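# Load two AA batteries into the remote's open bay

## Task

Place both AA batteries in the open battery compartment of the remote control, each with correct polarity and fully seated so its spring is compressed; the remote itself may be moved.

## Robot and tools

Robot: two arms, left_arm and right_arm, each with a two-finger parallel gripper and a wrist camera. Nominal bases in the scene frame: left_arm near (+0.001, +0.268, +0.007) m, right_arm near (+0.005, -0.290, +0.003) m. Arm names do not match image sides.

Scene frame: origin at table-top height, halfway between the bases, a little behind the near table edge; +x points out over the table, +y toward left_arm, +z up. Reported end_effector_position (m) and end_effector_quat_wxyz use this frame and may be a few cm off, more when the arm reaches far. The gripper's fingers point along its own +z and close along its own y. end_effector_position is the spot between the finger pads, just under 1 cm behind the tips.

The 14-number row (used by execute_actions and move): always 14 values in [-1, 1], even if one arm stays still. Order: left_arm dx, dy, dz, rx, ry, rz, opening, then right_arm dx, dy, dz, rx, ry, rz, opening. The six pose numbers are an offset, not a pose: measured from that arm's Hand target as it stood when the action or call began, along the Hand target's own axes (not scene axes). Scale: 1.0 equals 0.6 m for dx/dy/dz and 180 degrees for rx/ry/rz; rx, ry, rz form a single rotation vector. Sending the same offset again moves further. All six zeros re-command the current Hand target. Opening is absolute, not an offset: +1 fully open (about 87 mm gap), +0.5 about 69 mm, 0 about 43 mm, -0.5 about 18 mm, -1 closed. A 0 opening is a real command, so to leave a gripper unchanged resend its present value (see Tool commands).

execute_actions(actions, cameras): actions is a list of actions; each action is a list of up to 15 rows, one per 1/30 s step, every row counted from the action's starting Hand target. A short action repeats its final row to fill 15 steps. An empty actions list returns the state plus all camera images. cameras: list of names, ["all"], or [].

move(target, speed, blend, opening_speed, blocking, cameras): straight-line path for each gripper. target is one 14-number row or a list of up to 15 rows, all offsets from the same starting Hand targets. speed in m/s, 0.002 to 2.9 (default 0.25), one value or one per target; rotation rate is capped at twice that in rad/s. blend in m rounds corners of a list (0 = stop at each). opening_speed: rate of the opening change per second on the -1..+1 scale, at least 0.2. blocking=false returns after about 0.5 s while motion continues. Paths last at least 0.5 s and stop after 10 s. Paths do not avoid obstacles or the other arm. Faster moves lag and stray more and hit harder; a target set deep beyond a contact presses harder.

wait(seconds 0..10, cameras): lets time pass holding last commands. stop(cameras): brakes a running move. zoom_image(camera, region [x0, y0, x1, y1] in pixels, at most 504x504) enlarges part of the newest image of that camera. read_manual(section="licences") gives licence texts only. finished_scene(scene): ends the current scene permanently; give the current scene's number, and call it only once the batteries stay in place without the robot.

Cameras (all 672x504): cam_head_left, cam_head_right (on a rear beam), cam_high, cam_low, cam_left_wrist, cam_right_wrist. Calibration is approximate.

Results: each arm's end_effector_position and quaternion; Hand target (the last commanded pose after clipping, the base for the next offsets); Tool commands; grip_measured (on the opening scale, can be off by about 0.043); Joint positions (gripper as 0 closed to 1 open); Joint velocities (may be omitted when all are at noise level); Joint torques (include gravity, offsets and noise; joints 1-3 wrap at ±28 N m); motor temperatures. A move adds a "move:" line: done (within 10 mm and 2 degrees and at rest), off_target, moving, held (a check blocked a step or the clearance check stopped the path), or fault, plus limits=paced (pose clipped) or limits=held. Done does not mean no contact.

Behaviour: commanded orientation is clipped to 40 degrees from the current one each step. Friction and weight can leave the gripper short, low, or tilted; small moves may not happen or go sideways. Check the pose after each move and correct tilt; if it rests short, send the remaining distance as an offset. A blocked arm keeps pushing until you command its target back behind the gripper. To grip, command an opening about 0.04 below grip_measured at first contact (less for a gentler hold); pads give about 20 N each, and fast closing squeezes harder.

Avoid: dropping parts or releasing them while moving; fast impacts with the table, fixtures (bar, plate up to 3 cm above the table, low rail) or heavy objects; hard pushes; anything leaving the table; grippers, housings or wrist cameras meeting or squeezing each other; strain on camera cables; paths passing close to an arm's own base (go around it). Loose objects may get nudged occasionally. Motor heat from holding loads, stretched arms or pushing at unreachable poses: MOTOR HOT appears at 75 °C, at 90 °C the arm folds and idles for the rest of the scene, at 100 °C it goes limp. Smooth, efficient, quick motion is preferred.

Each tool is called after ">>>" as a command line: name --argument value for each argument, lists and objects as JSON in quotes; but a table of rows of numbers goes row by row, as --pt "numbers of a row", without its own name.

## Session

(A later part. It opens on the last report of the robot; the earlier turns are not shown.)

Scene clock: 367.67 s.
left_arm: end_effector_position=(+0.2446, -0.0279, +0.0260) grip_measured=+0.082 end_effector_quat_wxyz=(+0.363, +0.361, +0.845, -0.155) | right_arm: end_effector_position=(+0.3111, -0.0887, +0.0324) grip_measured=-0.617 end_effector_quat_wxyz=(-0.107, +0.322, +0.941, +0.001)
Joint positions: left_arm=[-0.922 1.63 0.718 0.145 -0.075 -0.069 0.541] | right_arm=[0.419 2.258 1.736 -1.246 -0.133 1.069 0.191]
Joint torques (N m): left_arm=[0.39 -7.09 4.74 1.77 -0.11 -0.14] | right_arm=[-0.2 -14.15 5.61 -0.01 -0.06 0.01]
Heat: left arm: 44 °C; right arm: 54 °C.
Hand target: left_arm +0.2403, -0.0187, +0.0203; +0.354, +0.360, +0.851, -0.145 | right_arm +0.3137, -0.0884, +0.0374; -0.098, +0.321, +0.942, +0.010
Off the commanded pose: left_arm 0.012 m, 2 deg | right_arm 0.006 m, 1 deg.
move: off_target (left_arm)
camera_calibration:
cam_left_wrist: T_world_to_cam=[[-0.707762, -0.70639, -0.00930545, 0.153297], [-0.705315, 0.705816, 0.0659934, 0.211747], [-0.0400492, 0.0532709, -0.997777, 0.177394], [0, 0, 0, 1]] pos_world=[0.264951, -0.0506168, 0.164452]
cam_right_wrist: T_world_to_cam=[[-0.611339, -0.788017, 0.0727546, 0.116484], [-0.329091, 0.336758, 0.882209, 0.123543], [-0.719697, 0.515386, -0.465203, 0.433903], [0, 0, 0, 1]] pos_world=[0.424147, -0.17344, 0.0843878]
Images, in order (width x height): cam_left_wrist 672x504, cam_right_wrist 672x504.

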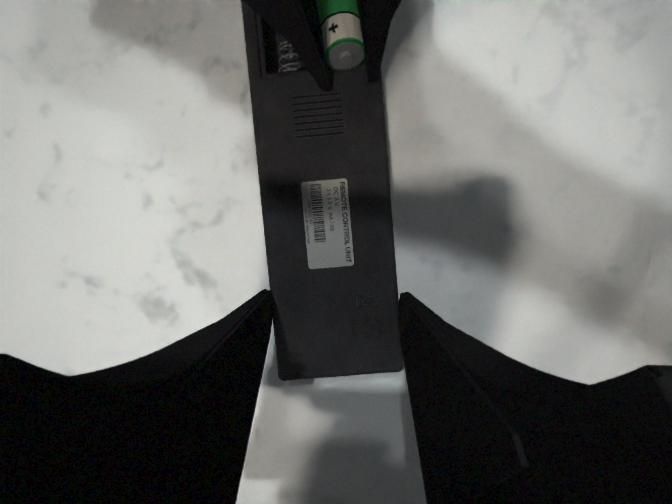

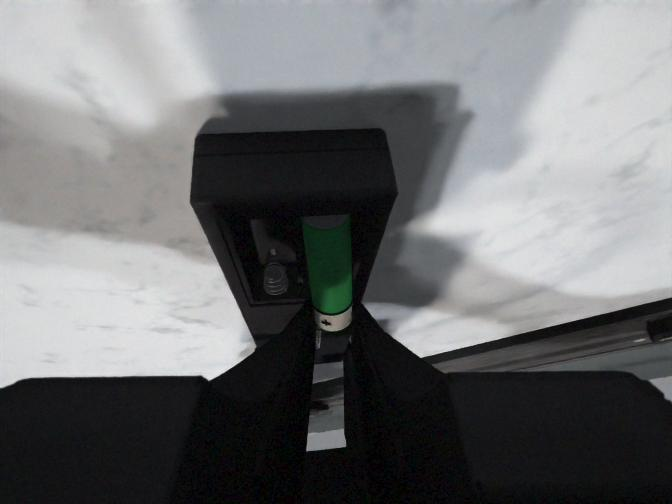

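>>> move --target '[0,0,0,0,0,0,-0.15,-0.07,0.001,-0.021,0,0,0,-0.85]' --speed 0.05 --cameras '["cam_right_wrist","cam_left_wrist"]'

>>> zoom_image --camera "cam_right_wrist" --region '[200, 40, 460, 360]'

>>> zoom_image --camera "cam_left_wrist" --region '[220, 0, 420, 200]'

Scene clock: 370.13 s.
left_arm: end_effector_position=(+0.2494, -0.0331, +0.0315) grip_measured=+0.081 end_effector_quat_wxyz=(+0.378, +0.356, +0.839, -0.162) | right_arm: end_effector_position=(+0.3235, -0.1030, +0.0453) grip_measured=-0.617 end_effector_quat_wxyz=(-0.139, +0.316, +0.939, +0.009)
Joint positions: left_arm=[-0.922 1.63 0.718 0.18 -0.078 -0.069 0.541] | right_arm=[0.356 2.32 1.87 -1.367 -0.173 0.989 0.191]
Joint torques (N m): left_arm=[0.39 -7.09 4.81 1.43 -0.07 -0.14] | right_arm=[-2.09 -11.66 9.95 0.18 0.4 0.02]
Motor temperatures (°C): left_arm=[27 44 35 40 28 30 32] | right_arm=[29 55 36 31 30 26 28]
Heat: left arm: 44 °C; right arm: 55 °C.
Hand target: left_arm +0.2403, -0.0188, +0.0203; +0.354, +0.360, +0.851, -0.145 | right_arm +0.3488, -0.1143, +0.0418; -0.098, +0.321, +0.942, +0.010
Off the commanded pose: left_arm 0.020 m, 4 deg | right_arm 0.028 m, 5 deg.
move: off_target (left_arm, right_arm)
camera_calibration:
cam_left_wrist: T_world_to_cam=[[-0.705894, -0.708284, -0.00684753, 0.152406], [-0.708124, 0.705442, 0.030203, 0.220352], [-0.0165618, 0.026169, -0.99952, 0.176772], [0, 0, 0, 1]] pos_world=[0.266547, -0.0521247, 0.171076]
cam_right_wrist: T_world_to_cam=[[-0.600103, -0.796161, 0.0774892, 0.107166], [-0.280984, 0.300501, 0.911453, 0.100358], [-0.748949, 0.525192, -0.40404, 0.463991], [0, 0, 0, 1]] pos_world=[0.440015, -0.188521, 0.0876948]
Images, in order (width x height): cam_left_wrist 672x504, cam_right_wrist 672x504.

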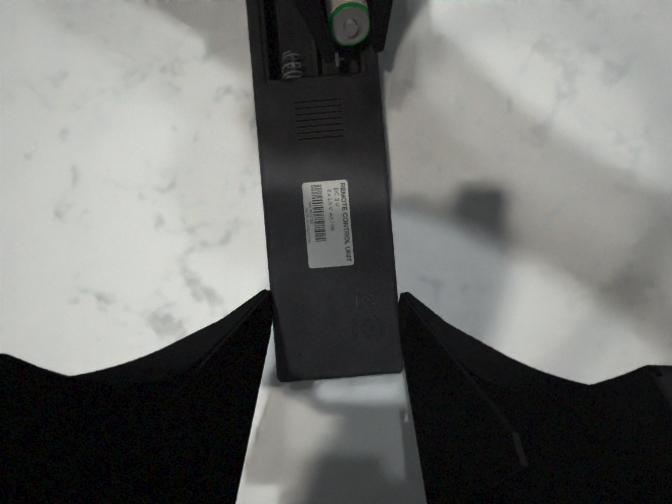

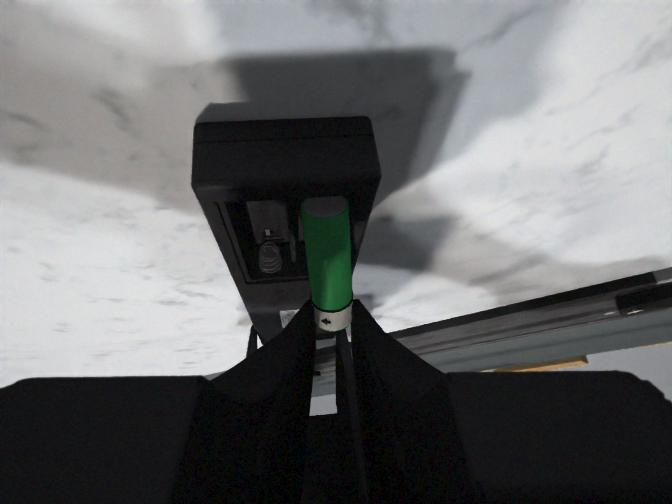

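Scaled by 1.575 from the camera's 672x504 image, which has a finer 960x720 frame.

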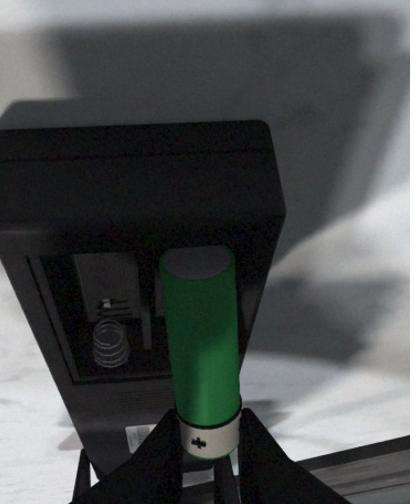

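Scaled by 2.520 from the camera's 672x504 image, which has a finer 960x720 frame.

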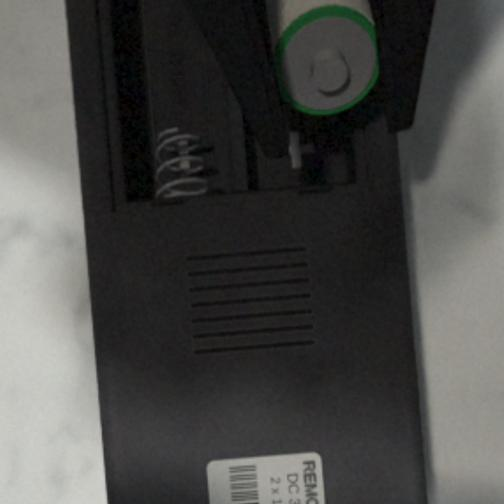

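>>> move --pt "0 0 0 0 0 0 -0.15 -0.008 -0.003 0.037 0 0 0 -0.85" --pt "0 0 0 0 0 0 -0.15 -0.008 -0.003 0.055 0 -0.04 0 -0.85" --speed 0.05 --cameras '["cam_right_wrist","cam_left_wrist"]'

>>> zoom_image --camera "cam_right_wrist" --region '[200, 40, 460, 360]'

>>> zoom_image --camera "cam_left_wrist" --region '[220, 0, 420, 200]'

Scene clock: 373.47 s.
left_arm: end_effector_position=(+0.2485, -0.0316, +0.0301) grip_measured=+0.081 end_effector_quat_wxyz=(+0.375, +0.357, +0.841, -0.159) | right_arm: end_effector_position=(+0.3206, -0.0981, +0.0310) grip_measured=-0.617 end_effector_quat_wxyz=(-0.118, +0.321, +0.940, +0.018)
Joint positions: left_arm=[-0.922 1.63 0.718 0.171 -0.08 -0.069 0.541] | right_arm=[0.373 2.278 1.757 -1.248 -0.164 1.02 0.191]
Joint torques (N m): left_arm=[0.39 -7.09 4.79 1.52 -0.06 -0.14] | right_arm=[-0.57 -12.05 3.71 0.89 1.17 0.12]
Motor temperatures (°C): left_arm=[27 44 35 39 28 30 32] | right_arm=[29 55 36 31 30 26 28]
Heat: left arm: 44 °C; right arm: 55 °C.
Hand target: left_arm +0.2403, -0.0188, +0.0204; +0.354, +0.359, +0.851, -0.145 | right_arm +0.3456, -0.1160, +0.0086; -0.038, +0.321, +0.946, -0.011
Off the commanded pose: left_arm 0.018 m, 3 deg | right_arm 0.038 m, 10 deg.
move: off_target (left_arm, right_arm)
camera_calibration:
cam_left_wrist: T_world_to_cam=[[-0.704972, -0.709181, -0.00881831, 0.152658], [-0.708908, 0.704213, 0.0391624, 0.218501], [-0.0215633, 0.0338598, -0.999194, 0.176723], [0, 0, 0, 1]] pos_world=[0.266327, -0.0515927, 0.16937]
cam_right_wrist: T_world_to_cam=[[-0.612084, -0.789297, 0.0486121, 0.115891], [-0.319345, 0.302947, 0.89791, 0.124091], [-0.723445, 0.534072, -0.437487, 0.447176], [0, 0, 0, 1]] pos_world=[0.43407, -0.184945, 0.0785773]
Images, in order (width x height): cam_left_wrist 672x504, cam_right_wrist 672x504.

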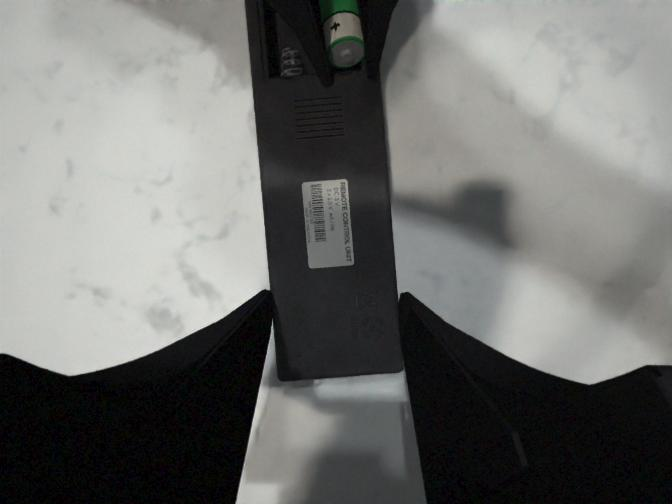

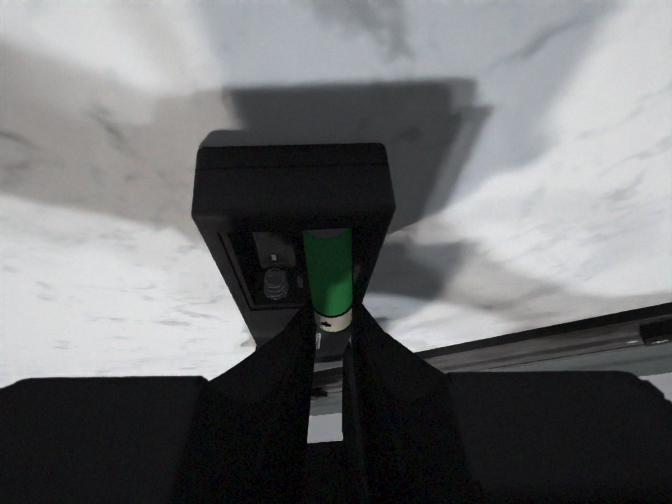

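Scaled by 1.575 from the camera's 672x504 image, which has a finer 960x720 frame.

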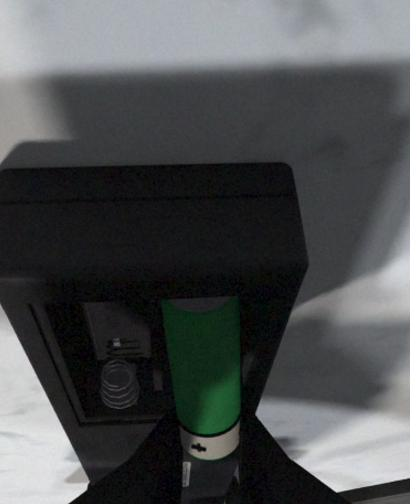

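Scaled by 2.520 from the camera's 672x504 image, which has a finer 960x720 frame.

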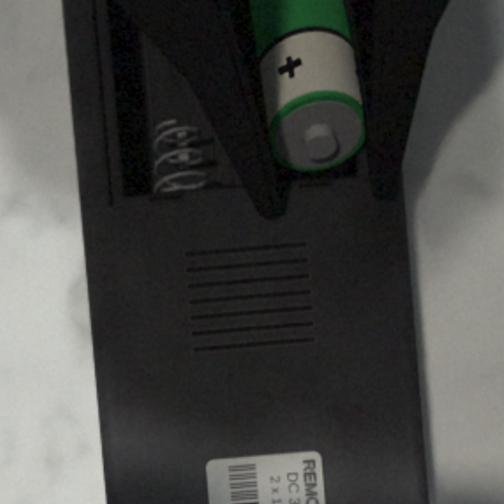

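>>> move --pt "0 0 0 0 0 0 -0.15 0.03 -0.004 0 0 0 0 -0.85" --pt "0 0 0 0 0 0 -0.15 0.03 -0.004 0 0 0 0 -0.35" --speed 0.06 --cameras '["cam_right_wrist","cam_left_wrist"]'

>>> zoom_image --camera "cam_right_wrist" --region '[200, 40, 460, 360]'

>>> zoom_image --camera "cam_left_wrist" --region '[220, 0, 420, 200]'

Scene clock: 376.57 s.
left_arm: end_effector_position=(+0.2454, -0.0281, +0.0263) grip_measured=+0.081 end_effector_quat_wxyz=(+0.366, +0.359, +0.844, -0.155) | right_arm: end_effector_position=(+0.3147, -0.0959, +0.0301) grip_measured=-0.350 end_effector_quat_wxyz=(-0.090, +0.321, +0.943, +0.013)
Joint positions: left_arm=[-0.922 1.63 0.716 0.153 -0.078 -0.07 0.541] | right_arm=[0.401 2.222 1.679 -1.186 -0.125 1.052 0.325]
Joint torques (N m): left_arm=[0.39 -7.08 4.96 1.69 -0.08 -0.13] | right_arm=[0.06 -10.74 3.54 0.72 0.86 0.13]
Motor temperatures (°C): left_arm=[27 44 35 39 28 30 32] | right_arm=[29 55 36 31 30 26 28]
Heat: left arm: 44 °C; right arm: 55 °C.
Hand target: left_arm +0.2403, -0.0188, +0.0203; +0.354, +0.360, +0.851, -0.145 | right_arm +0.3298, -0.1069, +0.0098; -0.038, +0.321, +0.946, -0.011
Off the commanded pose: left_arm 0.012 m, 2 deg | right_arm 0.028 m, 7 deg.
move: off_target (left_arm, right_arm); target 2's new opening was sent with right_arm's hand 0.028 m and 7 deg from that target
camera_calibration:
cam_left_wrist: T_world_to_cam=[[-0.70575, -0.708388, -0.0101742, 0.15317], [-0.707564, 0.70406, 0.0604491, 0.213087], [-0.0356582, 0.0498608, -0.998119, 0.17661], [0, 0, 0, 1]] pos_world=[0.26517, -0.0503287, 0.164955]
cam_right_wrist: T_world_to_cam=[[-0.613723, -0.788531, 0.0395434, 0.114825], [-0.363028, 0.326317, 0.87277, 0.139061], [-0.70111, 0.521284, -0.486527, 0.434579], [0, 0, 0, 1]] pos_world=[0.425641, -0.181373, 0.0855252]
Images, in order (width x height): cam_left_wrist 672x504, cam_right_wrist 672x504.

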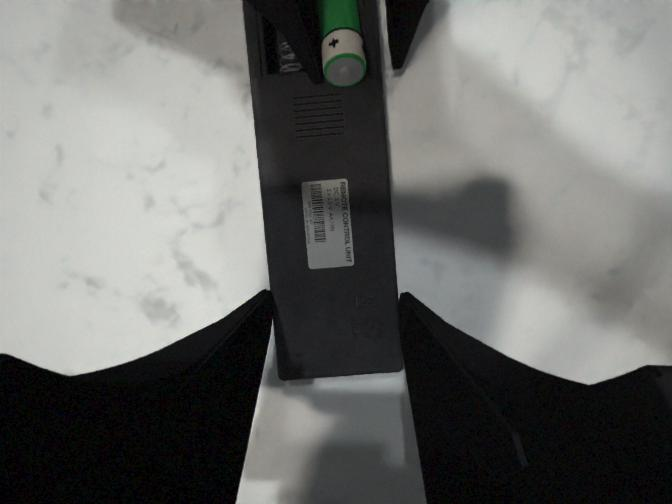

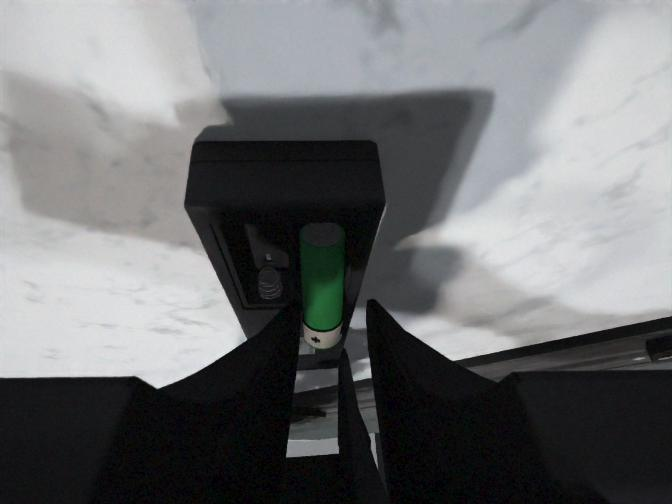

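Scaled by 1.575 from the camera's 672x504 image, which has a finer 960x720 frame.

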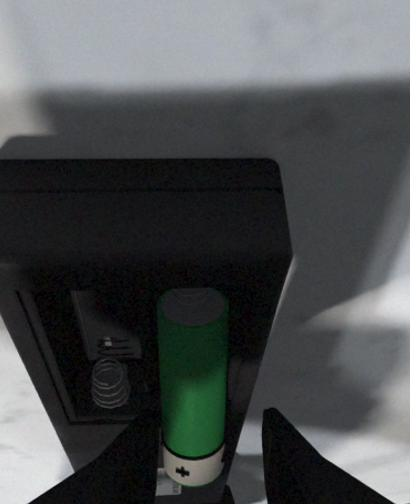

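Scaled by 2.520 from the camera's 672x504 image, which has a finer 960x720 frame.

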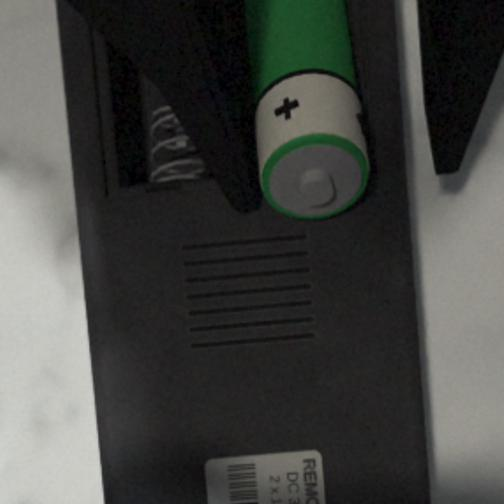

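>>> move --pt "0 0 0 0 0 0 -0.15 0.03 0 -0.085 0 0.045 0 -0.35" --pt "0 0 0 0 0 0 -0.15 0.05 0.0103 -0.085 0 0.045 0 -0.35" --pt "0 0 0 0 0 0 -0.15 0.05 0.0103 -0.042 0 0.045 0 -0.35" --speed 0.07 --cameras '["cam_right_wrist"]'

>>> zoom_image --camera "cam_right_wrist" --region '[200, 40, 460, 360]'

Scene clock: 384.63 s.
left_arm: end_effector_position=(+0.2453, -0.0280, +0.0262) grip_measured=+0.081 end_effector_quat_wxyz=(+0.366, +0.359, +0.845, -0.155) | right_arm: end_effector_position=(+0.3141, -0.0903, +0.0401) grip_measured=-0.350 end_effector_quat_wxyz=(-0.098, +0.320, +0.942, +0.005)
Joint positions: left_arm=[-0.922 1.63 0.716 0.152 -0.078 -0.07 0.541] | right_arm=[0.415 2.242 1.747 -1.256 -0.127 1.063 0.325]
Joint torques (N m): left_arm=[0.4 -7.08 4.96 1.7 -0.08 -0.14] | right_arm=[0.55 -11.54 5.26 0.06 -0.24 0.16]
Heat: left arm: 44 °C; right arm: 54 °C.
Hand target: left_arm +0.2403, -0.0187, +0.0203; +0.354, +0.360, +0.851, -0.145 | right_arm +0.3120, -0.0839, +0.0366; -0.105, +0.321, +0.941, +0.012
Off the commanded pose: left_arm 0.012 m, 2 deg | right_arm 0.008 m, 1 deg.
move: off_target (left_arm)
camera_calibration:
cam_right_wrist: T_world_to_cam=[[-0.610296, -0.789909, 0.0598495, 0.116491], [-0.346169, 0.333884, 0.876749, 0.12347], [-0.712535, 0.514358, -0.47721, 0.438671], [0, 0, 0, 1]] pos_world=[0.426404, -0.174841, 0.0941144]
Images, in order (width x height): cam_right_wrist 672x504.

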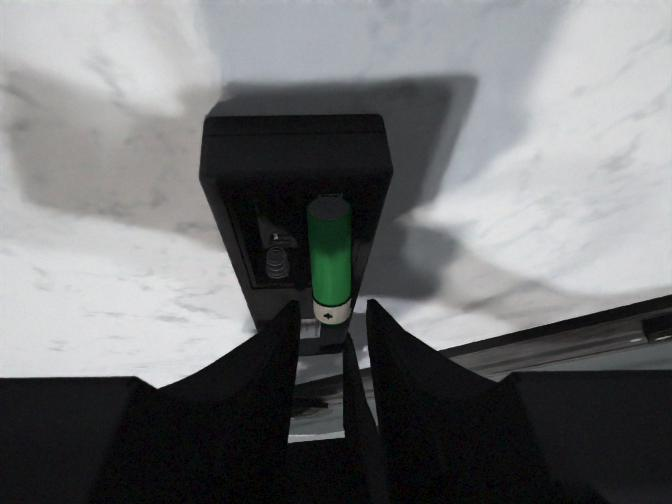

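Scaled by 1.575 from the camera's 672x504 image, which has a finer 960x720 frame.

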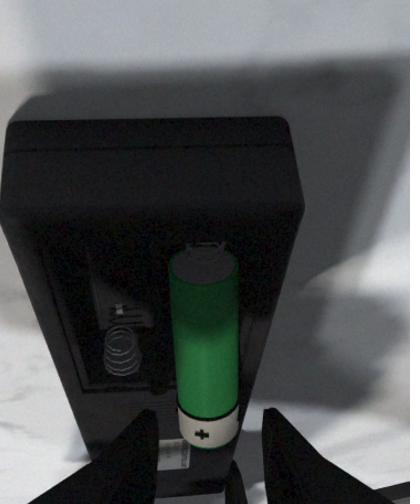

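>>> move --target '[0,0,0,0,0,0,-0.15,-0.004,0,0.003,0,0,0,-0.9]' --opening_speed 0.5 --speed 0.06 --cameras '["cam_right_wrist"]'

Scene clock: 386.47 s.
left_arm: end_effector_position=(+0.2453, -0.0280, +0.0262) grip_measured=+0.081 end_effector_quat_wxyz=(+0.366, +0.359, +0.845, -0.155) | right_arm: end_effector_position=(+0.3149, -0.0899, +0.0399) grip_measured=-0.635 end_effector_quat_wxyz=(-0.097, +0.320, +0.942, +0.007)
Joint positions: left_arm=[-0.922 1.63 0.716 0.152 -0.078 -0.07 0.541] | right_arm=[0.415 2.242 1.747 -1.252 -0.127 1.063 0.183]
Joint torques (N m): left_arm=[0.39 -7.08 4.96 1.7 -0.07 -0.14] | right_arm=[0.2 -11.08 5.35 0.08 -0.21 0.11]
Heat: left arm: 44 °C; right arm: 54 °C.
Hand target: left_arm +0.2403, -0.0188, +0.0203; +0.354, +0.360, +0.851, -0.145 | right_arm +0.3135, -0.0852, +0.0344; -0.105, +0.321, +0.941, +0.012
Off the commanded pose: left_arm 0.012 m, 2 deg | right_arm 0.007 m, 1 deg.
move: off_target (left_arm)
camera_calibration:
cam_right_wrist: T_world_to_cam=[[-0.610511, -0.789988, 0.0565341, 0.117536], [-0.349134, 0.332511, 0.876095, 0.124697], [-0.710902, 0.515127, -0.478813, 0.4386], [0, 0, 0, 1]] pos_world=[0.427095, -0.174546, 0.0941164]
Images, in order (width x height): cam_right_wrist 672x504.

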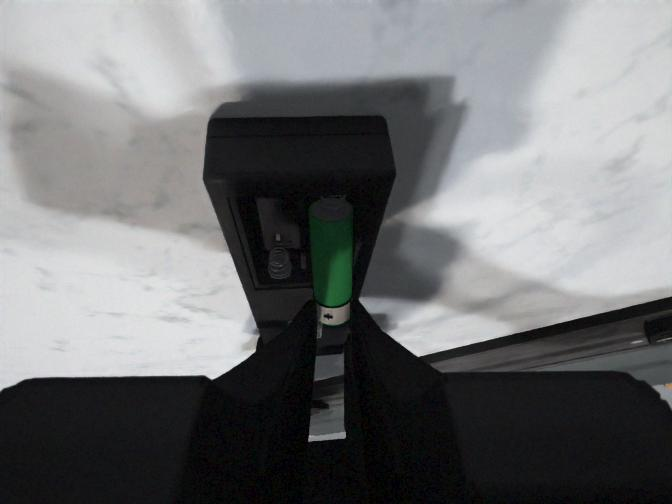

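>>> move --pt "0 0 0 0 0 0 -0.15 -0.075 0.001 -0.012 0 0 0 -0.95" --pt "0 0 0 0 0 0 -0.15 -0.083 -0.001 0.03 0 -0.02 0 -0.95" --speed 0.05 --cameras '["cam_right_wrist","cam_left_wrist"]'

>>> zoom_image --camera "cam_right_wrist" --region '[200, 40, 460, 360]'

>>> zoom_image --camera "cam_left_wrist" --region '[220, 0, 420, 200]'

Scene clock: 389.50 s.
left_arm: end_effector_position=(+0.2460, -0.0288, +0.0270) grip_measured=+0.081 end_effector_quat_wxyz=(+0.368, +0.359, +0.844, -0.156) | right_arm: end_effector_position=(+0.3240, -0.0998, +0.0339) grip_measured=-0.645 end_effector_quat_wxyz=(-0.144, +0.320, +0.936, +0.021)
Joint positions: left_arm=[-0.922 1.63 0.716 0.157 -0.078 -0.07 0.541] | right_arm=[0.352 2.327 1.83 -1.314 -0.197 0.993 0.178]
Joint torques (N m): left_arm=[0.4 -7.09 4.96 1.64 -0.08 -0.14] | right_arm=[-0.8 -11.23 3.34 0.94 0.95 0.11]
Heat: left arm: 44 °C; right arm: 54 °C.
Hand target: left_arm +0.2403, -0.0188, +0.0203; +0.354, +0.360, +0.851, -0.145 | right_arm +0.3481, -0.1141, +0.0066; -0.075, +0.321, +0.944, +0.002
Off the commanded pose: left_arm 0.013 m, 2 deg | right_arm 0.039 m, 8 deg.
move: off_target (left_arm, right_arm)
camera_calibration:
cam_left_wrist: T_world_to_cam=[[-0.705746, -0.708401, -0.00952546, 0.153066], [-0.707712, 0.704312, 0.0555714, 0.214196], [-0.0326579, 0.0459606, -0.998409, 0.176584], [0, 0, 0, 1]] pos_world=[0.265382, -0.0505445, 0.165858]
cam_right_wrist: T_world_to_cam=[[-0.6102, -0.790006, 0.0595529, 0.115321], [-0.275703, 0.282221, 0.918879, 0.106171], [-0.742727, 0.544282, -0.390018, 0.457566], [0, 0, 0, 1]] pos_world=[0.439487, -0.187905, 0.0740327]
Images, in order (width x height): cam_left_wrist 672x504, cam_right_wrist 672x504.

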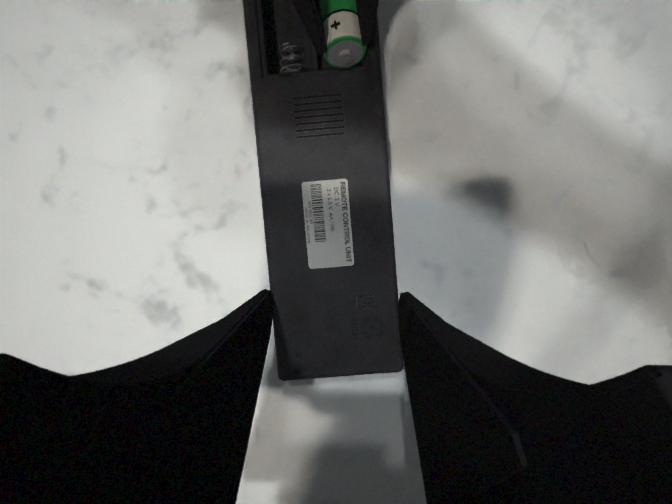

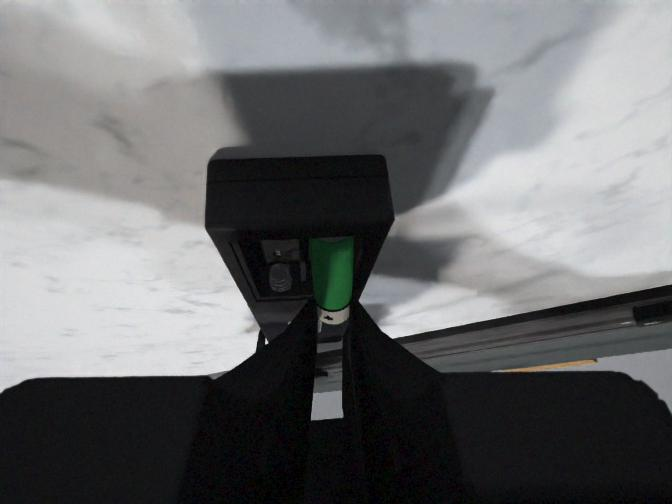

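Scaled by 1.575 from the camera's 672x504 image, which has a finer 960x720 frame.

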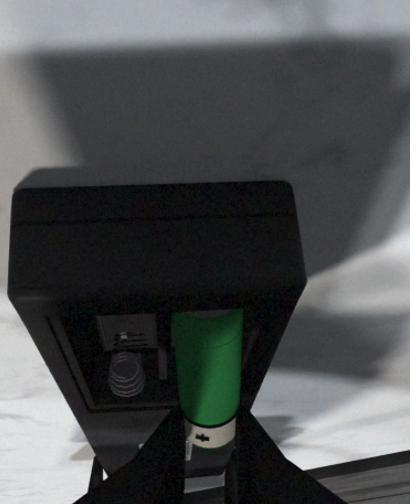

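Scaled by 2.520 from the camera's 672x504 image, which has a finer 960x720 frame.

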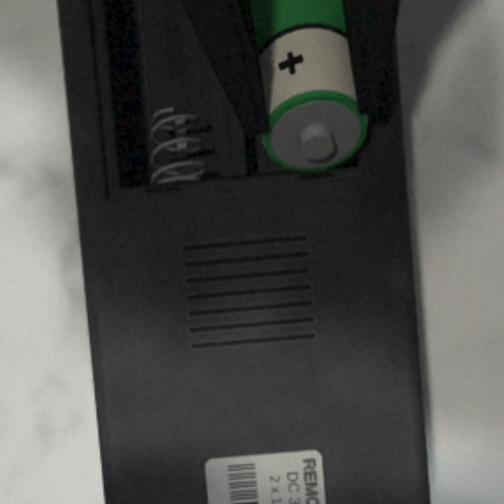

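>>> move --pt "0 0 0 0 0 0 -0.15 -0.045 0 0 0 0 0 -1" --pt "0 0 0 0 0 0 -0.15 -0.045 0 0.04 0 -0.05 0 -1" --speed 0.05 --cameras '["cam_right_wrist","cam_left_wrist"]'

>>> zoom_image --camera "cam_right_wrist" --region '[200, 40, 460, 360]'

>>> zoom_image --camera "cam_left_wrist" --region '[220, 0, 420, 200]'

Scene clock: 393.70 s.
left_arm: end_effector_position=(+0.2455, -0.0283, +0.0263) grip_measured=+0.081 end_effector_quat_wxyz=(+0.367, +0.359, +0.844, -0.156) | right_arm: end_effector_position=(+0.3456, -0.1159, +0.0291) grip_measured=-1.000 end_effector_quat_wxyz=(-0.059, +0.320, +0.945, +0.022)
Joint positions: left_arm=[-0.922 1.63 0.714 0.156 -0.078 -0.07 0.541] | right_arm=[0.34 2.25 1.739 -1.166 -0.09 0.991 0]
Joint torques (N m): left_arm=[0.39 -7.09 5.07 1.65 -0.08 -0.13] | right_arm=[0.49 -5.94 1.69 1.37 1.16 0.14]
Heat: left arm: 44 °C; right arm: 54 °C.
Hand target: left_arm +0.2403, -0.0187, +0.0203; +0.354, +0.360, +0.851, -0.145 | right_arm +0.3657, -0.1291, -0.0211; -0.001, +0.320, +0.947, -0.023
Off the commanded pose: left_arm 0.012 m, 2 deg | right_arm 0.056 m, 8 deg.
move: off_target (left_arm, right_arm)
camera_calibration:
cam_left_wrist: T_world_to_cam=[[-0.705758, -0.708392, -0.00931917, 0.153028], [-0.707605, 0.704208, 0.0581909, 0.21334], [-0.0346594, 0.047663, -0.998262, 0.176352], [0, 0, 0, 1]] pos_world=[0.265074, -0.0502376, 0.165057]
cam_right_wrist: T_world_to_cam=[[-0.613695, -0.789538, 0.00285741, 0.119072], [-0.41918, 0.328884, 0.846241, 0.178093], [-0.669079, 0.518136, -0.532793, 0.456058], [0, 0, 0, 1]] pos_world=[0.452866, -0.20086, 0.0919346]
Images, in order (width x height): cam_left_wrist 672x504, cam_right_wrist 672x504.

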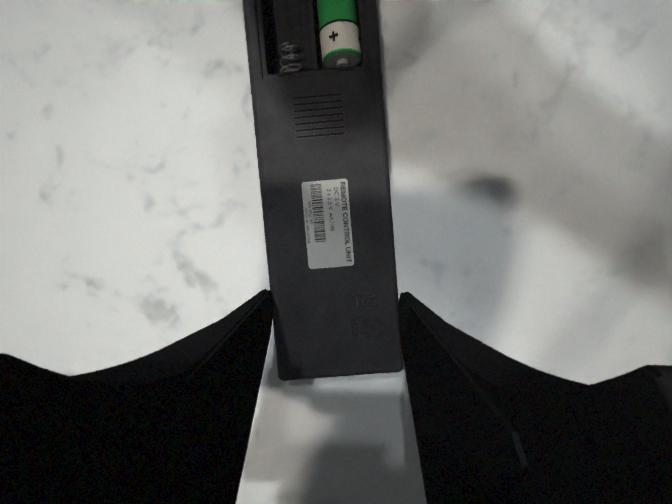

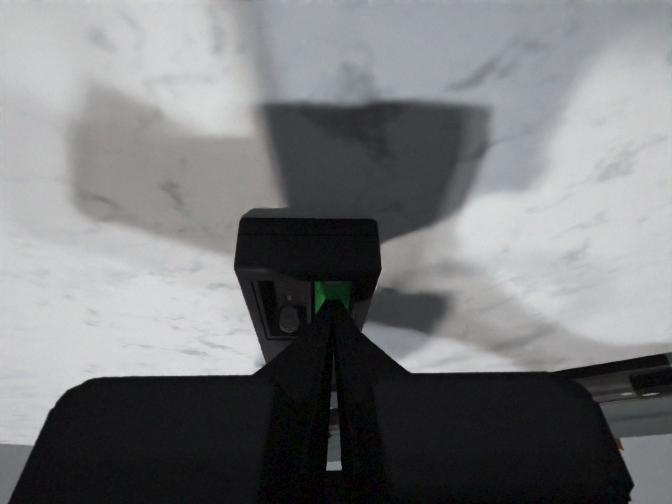

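Scaled by 1.575 from the camera's 672x504 image, which has a finer 960x720 frame.

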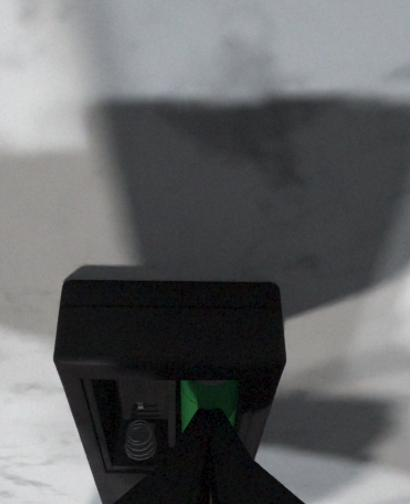

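Scaled by 2.520 from the camera's 672x504 image, which has a finer 960x720 frame.

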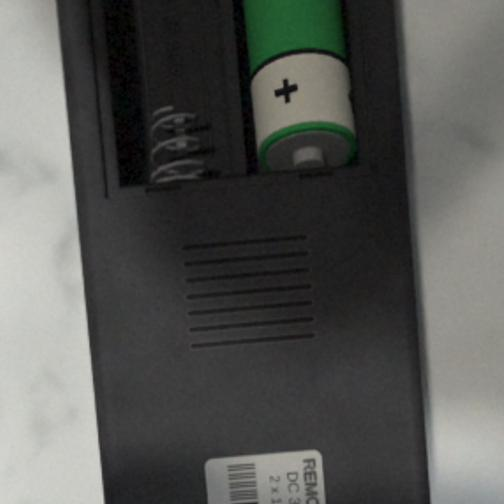

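>>> move --target '[0,0,0,0,0,0,-0.15,0.05,0,-0.19,0,0.03,0,-0.6]' --speed 0.08 --cameras '["cam_right_wrist","cam_left_wrist"]'

>>> zoom_image --camera "cam_right_wrist" --region '[200, 40, 460, 360]'

>>> zoom_image --camera "cam_left_wrist" --region '[220, 0, 420, 200]'

Scene clock: 396.90 s.
left_arm: end_effector_position=(+0.2452, -0.0280, +0.0260) grip_measured=+0.081 end_effector_quat_wxyz=(+0.366, +0.359, +0.844, -0.155) | right_arm: end_effector_position=(+0.3393, -0.1148, +0.0823) grip_measured=-0.600 end_effector_quat_wxyz=(-0.055, +0.321, +0.945, -0.025)
Joint positions: left_arm=[-0.922 1.63 0.714 0.154 -0.078 -0.07 0.541] | right_arm=[0.381 2.252 1.96 -1.435 -0.019 1.037 0.2]
Joint torques (N m): left_arm=[0.39 -7.08 5.05 1.68 -0.08 -0.13] | right_arm=[0.59 -13.15 9.66 -0.06 -0.12 0.15]
Heat: left arm: 44 °C; right arm: 54 °C.
Hand target: left_arm +0.2402, -0.0187, +0.0203; +0.353, +0.360, +0.851, -0.145 | right_arm +0.3439, -0.1060, +0.0924; -0.046, +0.321, +0.946, -0.008
Off the commanded pose: left_arm 0.012 m, 2 deg | right_arm 0.014 m, 2 deg.
move: off_target (left_arm, right_arm)
camera_calibration:
cam_left_wrist: T_world_to_cam=[[-0.70597, -0.70818, -0.00930715, 0.153089], [-0.707323, 0.704325, 0.060173, 0.212819], [-0.0360581, 0.0490635, -0.998145, 0.176364], [0, 0, 0, 1]] pos_world=[0.264968, -0.0501321, 0.164655]
cam_right_wrist: T_world_to_cam=[[-0.610913, -0.786819, 0.087757, 0.108251], [-0.401867, 0.403694, 0.821908, 0.134869], [-0.68212, 0.466848, -0.562819, 0.480712], [0, 0, 0, 1]] pos_world=[0.448234, -0.193691, 0.150204]
Images, in order (width x height): cam_left_wrist 672x504, cam_right_wrist 672x504.

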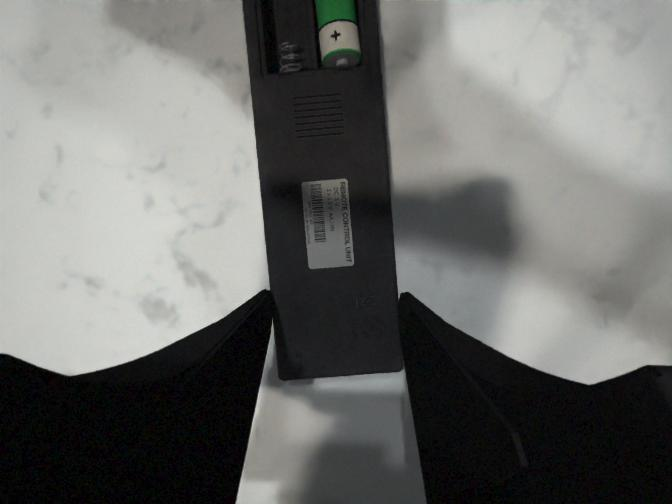

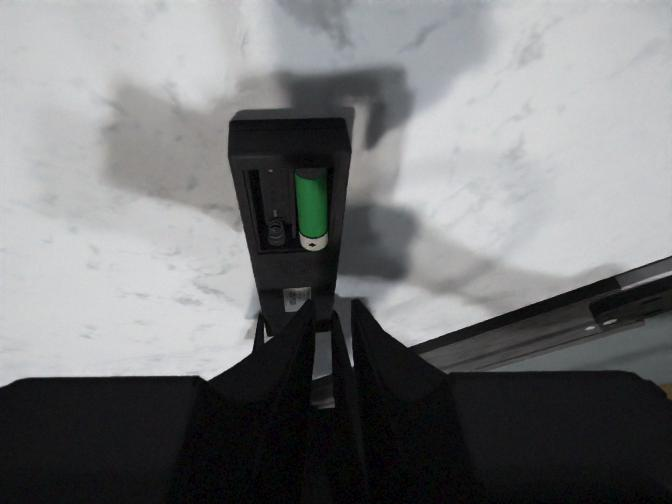

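Scaled by 1.575 from the camera's 672x504 image, which has a finer 960x720 frame.

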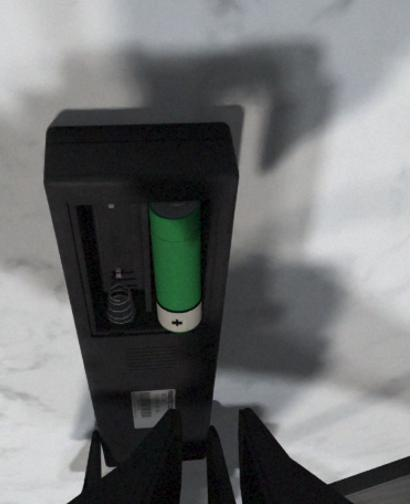

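Scaled by 2.520 from the camera's 672x504 image, which has a finer 960x720 frame.

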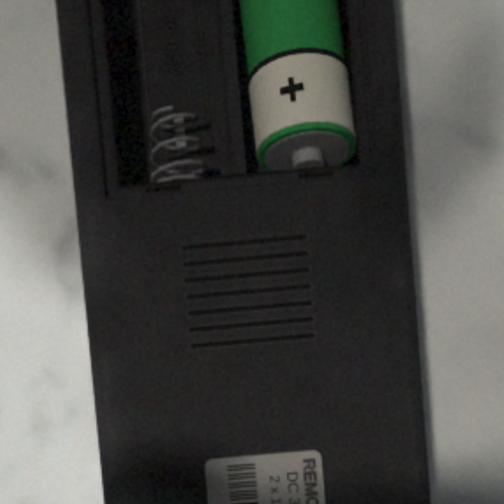

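>>> move --pt "0 0 0 0 0 0 -0.15 0.0588 0.002 0 0 0 0 -1" --pt "0 0 0 0 0 0 -0.15 0.0588 0.002 0.076 0 0 0 -1" --speed 0.08 --cameras '["cam_right_wrist"]'

>>> zoom_image --camera "cam_right_wrist" --region '[200, 40, 460, 360]'

Scene clock: 400.60 s.
left_arm: end_effector_position=(+0.2452, -0.0280, +0.0260) grip_measured=+0.081 end_effector_quat_wxyz=(+0.366, +0.359, +0.844, -0.155) | right_arm: end_effector_position=(+0.3124, -0.0895, +0.0409) grip_measured=-1.000 end_effector_quat_wxyz=(-0.052, +0.319, +0.946, -0.028)
Joint positions: left_arm=[-0.922 1.63 0.714 0.154 -0.078 -0.07 0.541] | right_arm=[0.465 2.211 1.727 -1.242 -0.023 1.116 0]
Joint torques (N m): left_arm=[0.39 -7.09 5.07 1.67 -0.08 -0.13] | right_arm=[0.47 -15.02 5.29 0.14 -0.18 0.13]
Motor temperatures (°C): left_arm=[27 44 35 39 27 30 33] | right_arm=[29 55 36 31 30 26 28]
Heat: left arm: 44 °C; right arm: 55 °C.
Hand target: left_arm +0.2402, -0.0187, +0.0203; +0.353, +0.360, +0.851, -0.145 | right_arm +0.3126, -0.0829, +0.0500; -0.046, +0.321, +0.946, -0.008
Off the commanded pose: left_arm 0.012 m, 2 deg | right_arm 0.011 m, 2 deg.
move: off_target (left_arm, right_arm)
camera_calibration:
cam_right_wrist: T_world_to_cam=[[-0.607382, -0.789123, 0.0915001, 0.113941], [-0.406455, 0.407657, 0.817686, 0.14976], [-0.682556, 0.459457, -0.568346, 0.426864], [0, 0, 0, 1]] pos_world=[0.421435, -0.167262, 0.109724]
Images, in order (width x height): cam_right_wrist 672x504.

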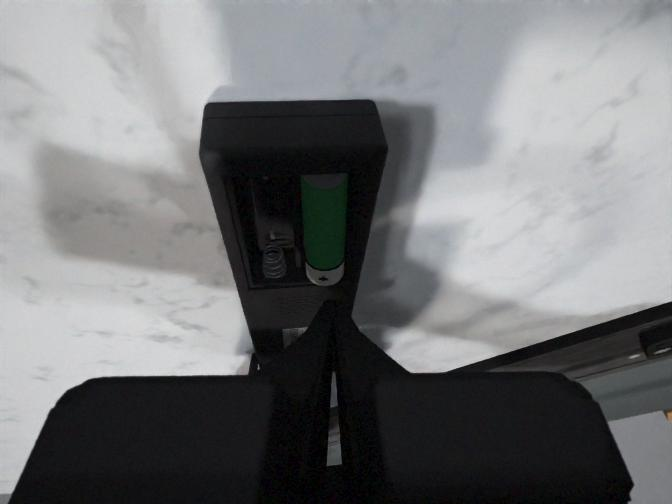

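Scaled by 1.575 from the camera's 672x504 image, which has a finer 960x720 frame.

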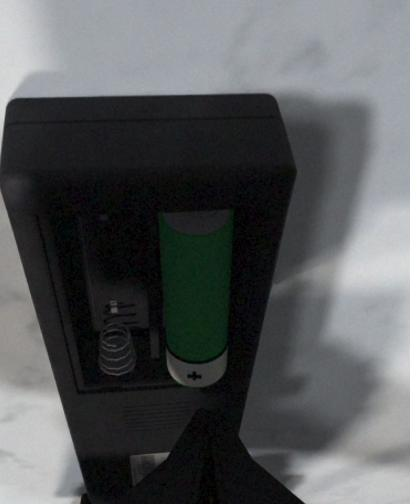

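>>> move --pt "0 0 0 0 0 0 -0.15 -0.018 0.005 0 0 0 0 -1" --pt "0 0 0 0 0 0 -0.15 -0.018 0.004 0.028 0 0 0 -1" --speed 0.05 --cameras '["cam_right_wrist","cam_left_wrist"]'

>>> zoom_image --camera "cam_right_wrist" --region '[200, 40, 460, 360]'

Scene clock: 402.87 s.
left_arm: end_effector_position=(+0.2452, -0.0280, +0.0260) grip_measured=+0.081 end_effector_quat_wxyz=(+0.366, +0.359, +0.844, -0.155) | right_arm: end_effector_position=(+0.3205, -0.0875, +0.0361) grip_measured=-1.000 end_effector_quat_wxyz=(-0.040, +0.320, +0.947, -0.015)
Joint positions: left_arm=[-0.922 1.63 0.714 0.154 -0.078 -0.07 0.541] | right_arm=[0.46 2.211 1.714 -1.193 -0.023 1.112 0]
Joint torques (N m): left_arm=[0.39 -7.08 5.07 1.67 -0.08 -0.13] | right_arm=[-0.69 -11.4 5.3 0.18 -0.15 0]
Heat: left arm: 44 °C; right arm: 54 °C.
Hand target: left_arm +0.2402, -0.0187, +0.0203; +0.353, +0.360, +0.851, -0.145 | right_arm +0.3211, -0.0873, +0.0323; -0.046, +0.321, +0.946, -0.008
Off the commanded pose: left_arm 0.012 m, 2 deg | right_arm 0.004 m, 1 deg.
move: off_target (left_arm)
camera_calibration:
cam_left_wrist: T_world_to_cam=[[-0.70597, -0.70818, -0.00930715, 0.153089], [-0.707323, 0.704325, 0.060173, 0.212819], [-0.0360581, 0.0490635, -0.998145, 0.176364], [0, 0, 0, 1]] pos_world=[0.264968, -0.0501321, 0.164655]
cam_right_wrist: T_world_to_cam=[[-0.610499, -0.78982, 0.0589471, 0.122923], [-0.43209, 0.394513, 0.810961, 0.163533], [-0.663769, 0.46962, -0.582123, 0.42414], [0, 0, 0, 1]] pos_world=[0.427236, -0.166614, 0.107037]
Images, in order (width x height): cam_left_wrist 672x504, cam_right_wrist 672x504.

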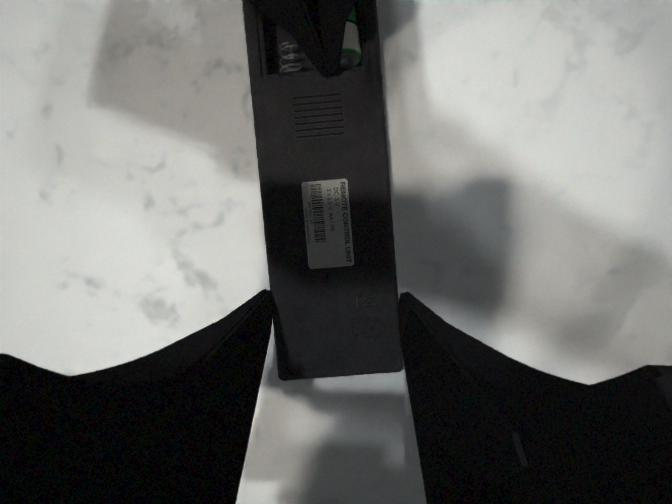

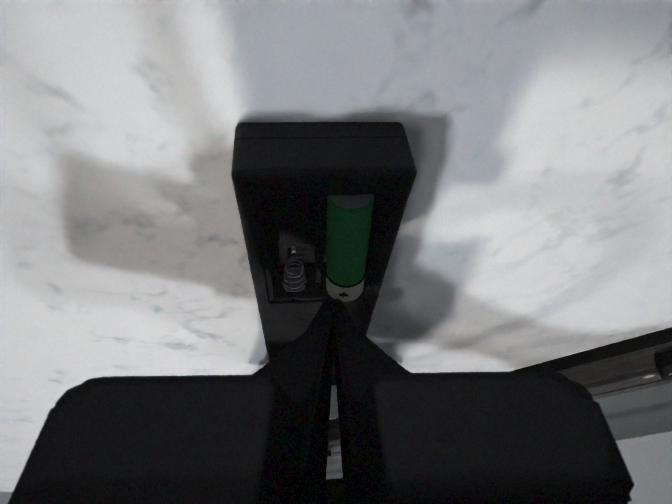

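Scaled by 1.575 from the camera's 672x504 image, which has a finer 960x720 frame.

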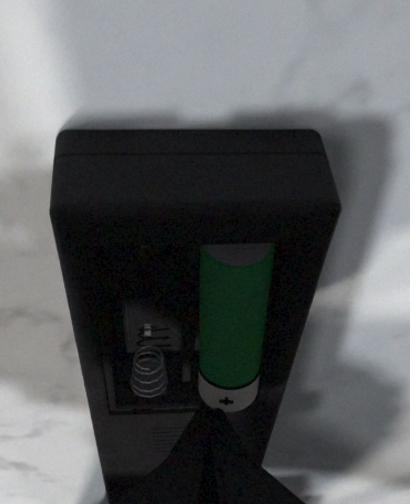

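>>> move --pt "0 0 0 0 0 0 -0.15 -0.009 -0.01 0 0 0 0 -1" --pt "0 0 0 0 0 0 -0.15 -0.009 -0.01 0.04 0 0 0 -1" --speed 0.05 --cameras '["cam_right_wrist","cam_left_wrist"]'

>>> zoom_image --camera "cam_right_wrist" --region '[200, 40, 460, 360]'

>>> zoom_image --camera "cam_left_wrist" --region '[220, 0, 420, 200]'

Scene clock: 406.67 s.
left_arm: end_effector_position=(+0.2446, -0.0282, +0.0260) grip_measured=+0.081 end_effector_quat_wxyz=(+0.365, +0.360, +0.844, -0.157) | right_arm: end_effector_position=(+0.3264, -0.0876, +0.0245) grip_measured=-1.000 end_effector_quat_wxyz=(-0.040, +0.325, +0.945, +0.015)
Joint positions: left_arm=[-0.922 1.629 0.714 0.153 -0.075 -0.07 0.54] | right_arm=[0.435 2.203 1.651 -1.099 -0.063 1.096 0]
Joint torques (N m): left_arm=[0.39 -7.08 5.07 1.69 -0.11 -0.13] | right_arm=[-0.05 -10 2.99 0.24 0.21 -0.05]
Heat: left arm: 44 °C; right arm: 54 °C.
Hand target: left_arm +0.2402, -0.0187, +0.0203; +0.354, +0.360, +0.851, -0.145 | right_arm +0.3194, -0.0951, +0.0081; -0.046, +0.321, +0.946, -0.008
Off the commanded pose: left_arm 0.012 m, 2 deg | right_arm 0.019 m, 3 deg.
move: off_target (left_arm, right_arm)
camera_calibration:
cam_left_wrist: T_world_to_cam=[[-0.707561, -0.706615, -0.00727073, 0.152962], [-0.705627, 0.705943, 0.0611131, 0.212293], [-0.0380507, 0.0483716, -0.998104, 0.176851], [0, 0, 0, 1]] pos_world=[0.264759, -0.0503365, 0.164654]
cam_right_wrist: T_world_to_cam=[[-0.620767, -0.783981, 0.00476422, 0.132397], [-0.441893, 0.354904, 0.823877, 0.175001], [-0.647594, 0.509331, -0.566749, 0.419146], [0, 0, 0, 1]] pos_world=[0.430956, -0.171796, 0.0927401]
Images, in order (width x height): cam_left_wrist 672x504, cam_right_wrist 672x504.

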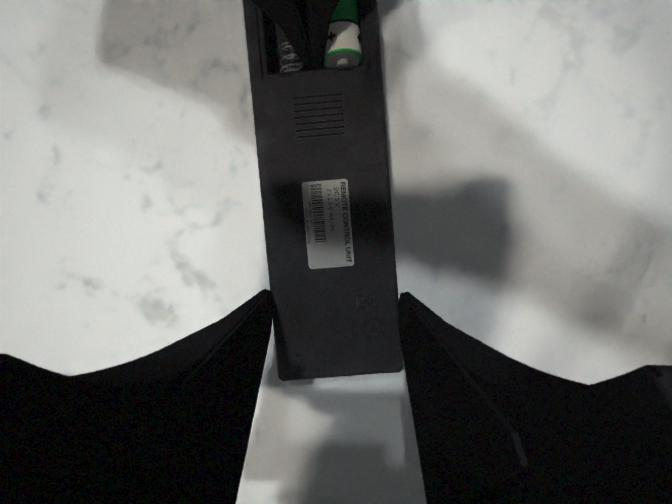

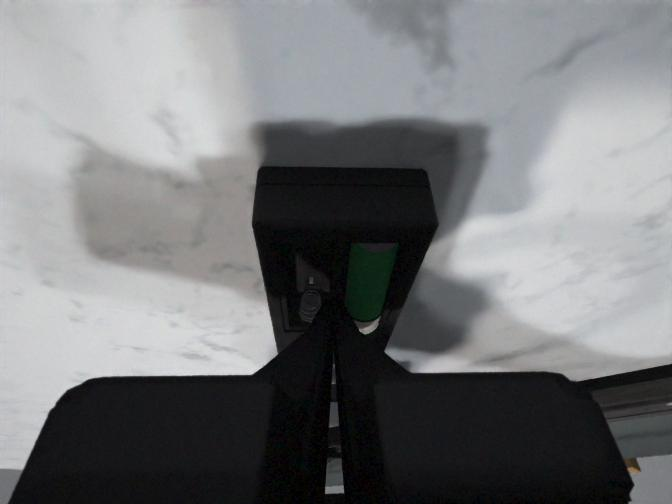

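Scaled by 1.575 from the camera's 672x504 image, which has a finer 960x720 frame.

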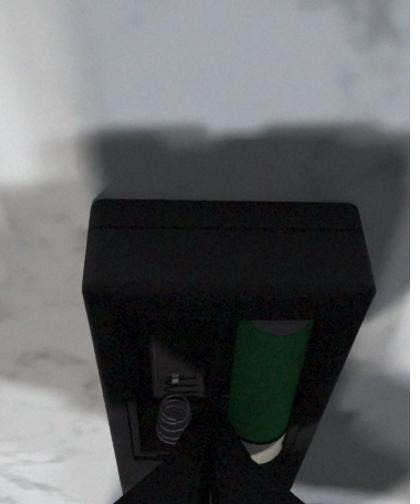

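Scaled by 2.520 from the camera's 672x504 image, which has a finer 960x720 frame.

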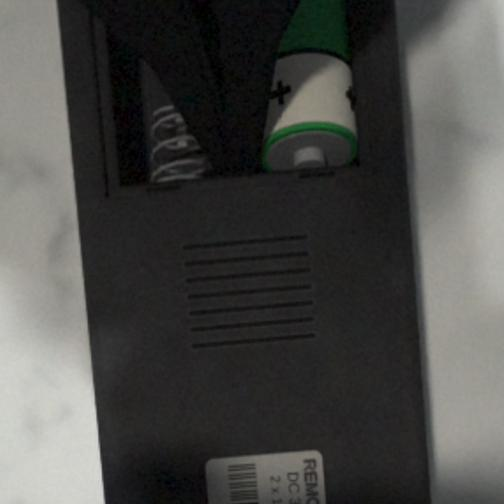

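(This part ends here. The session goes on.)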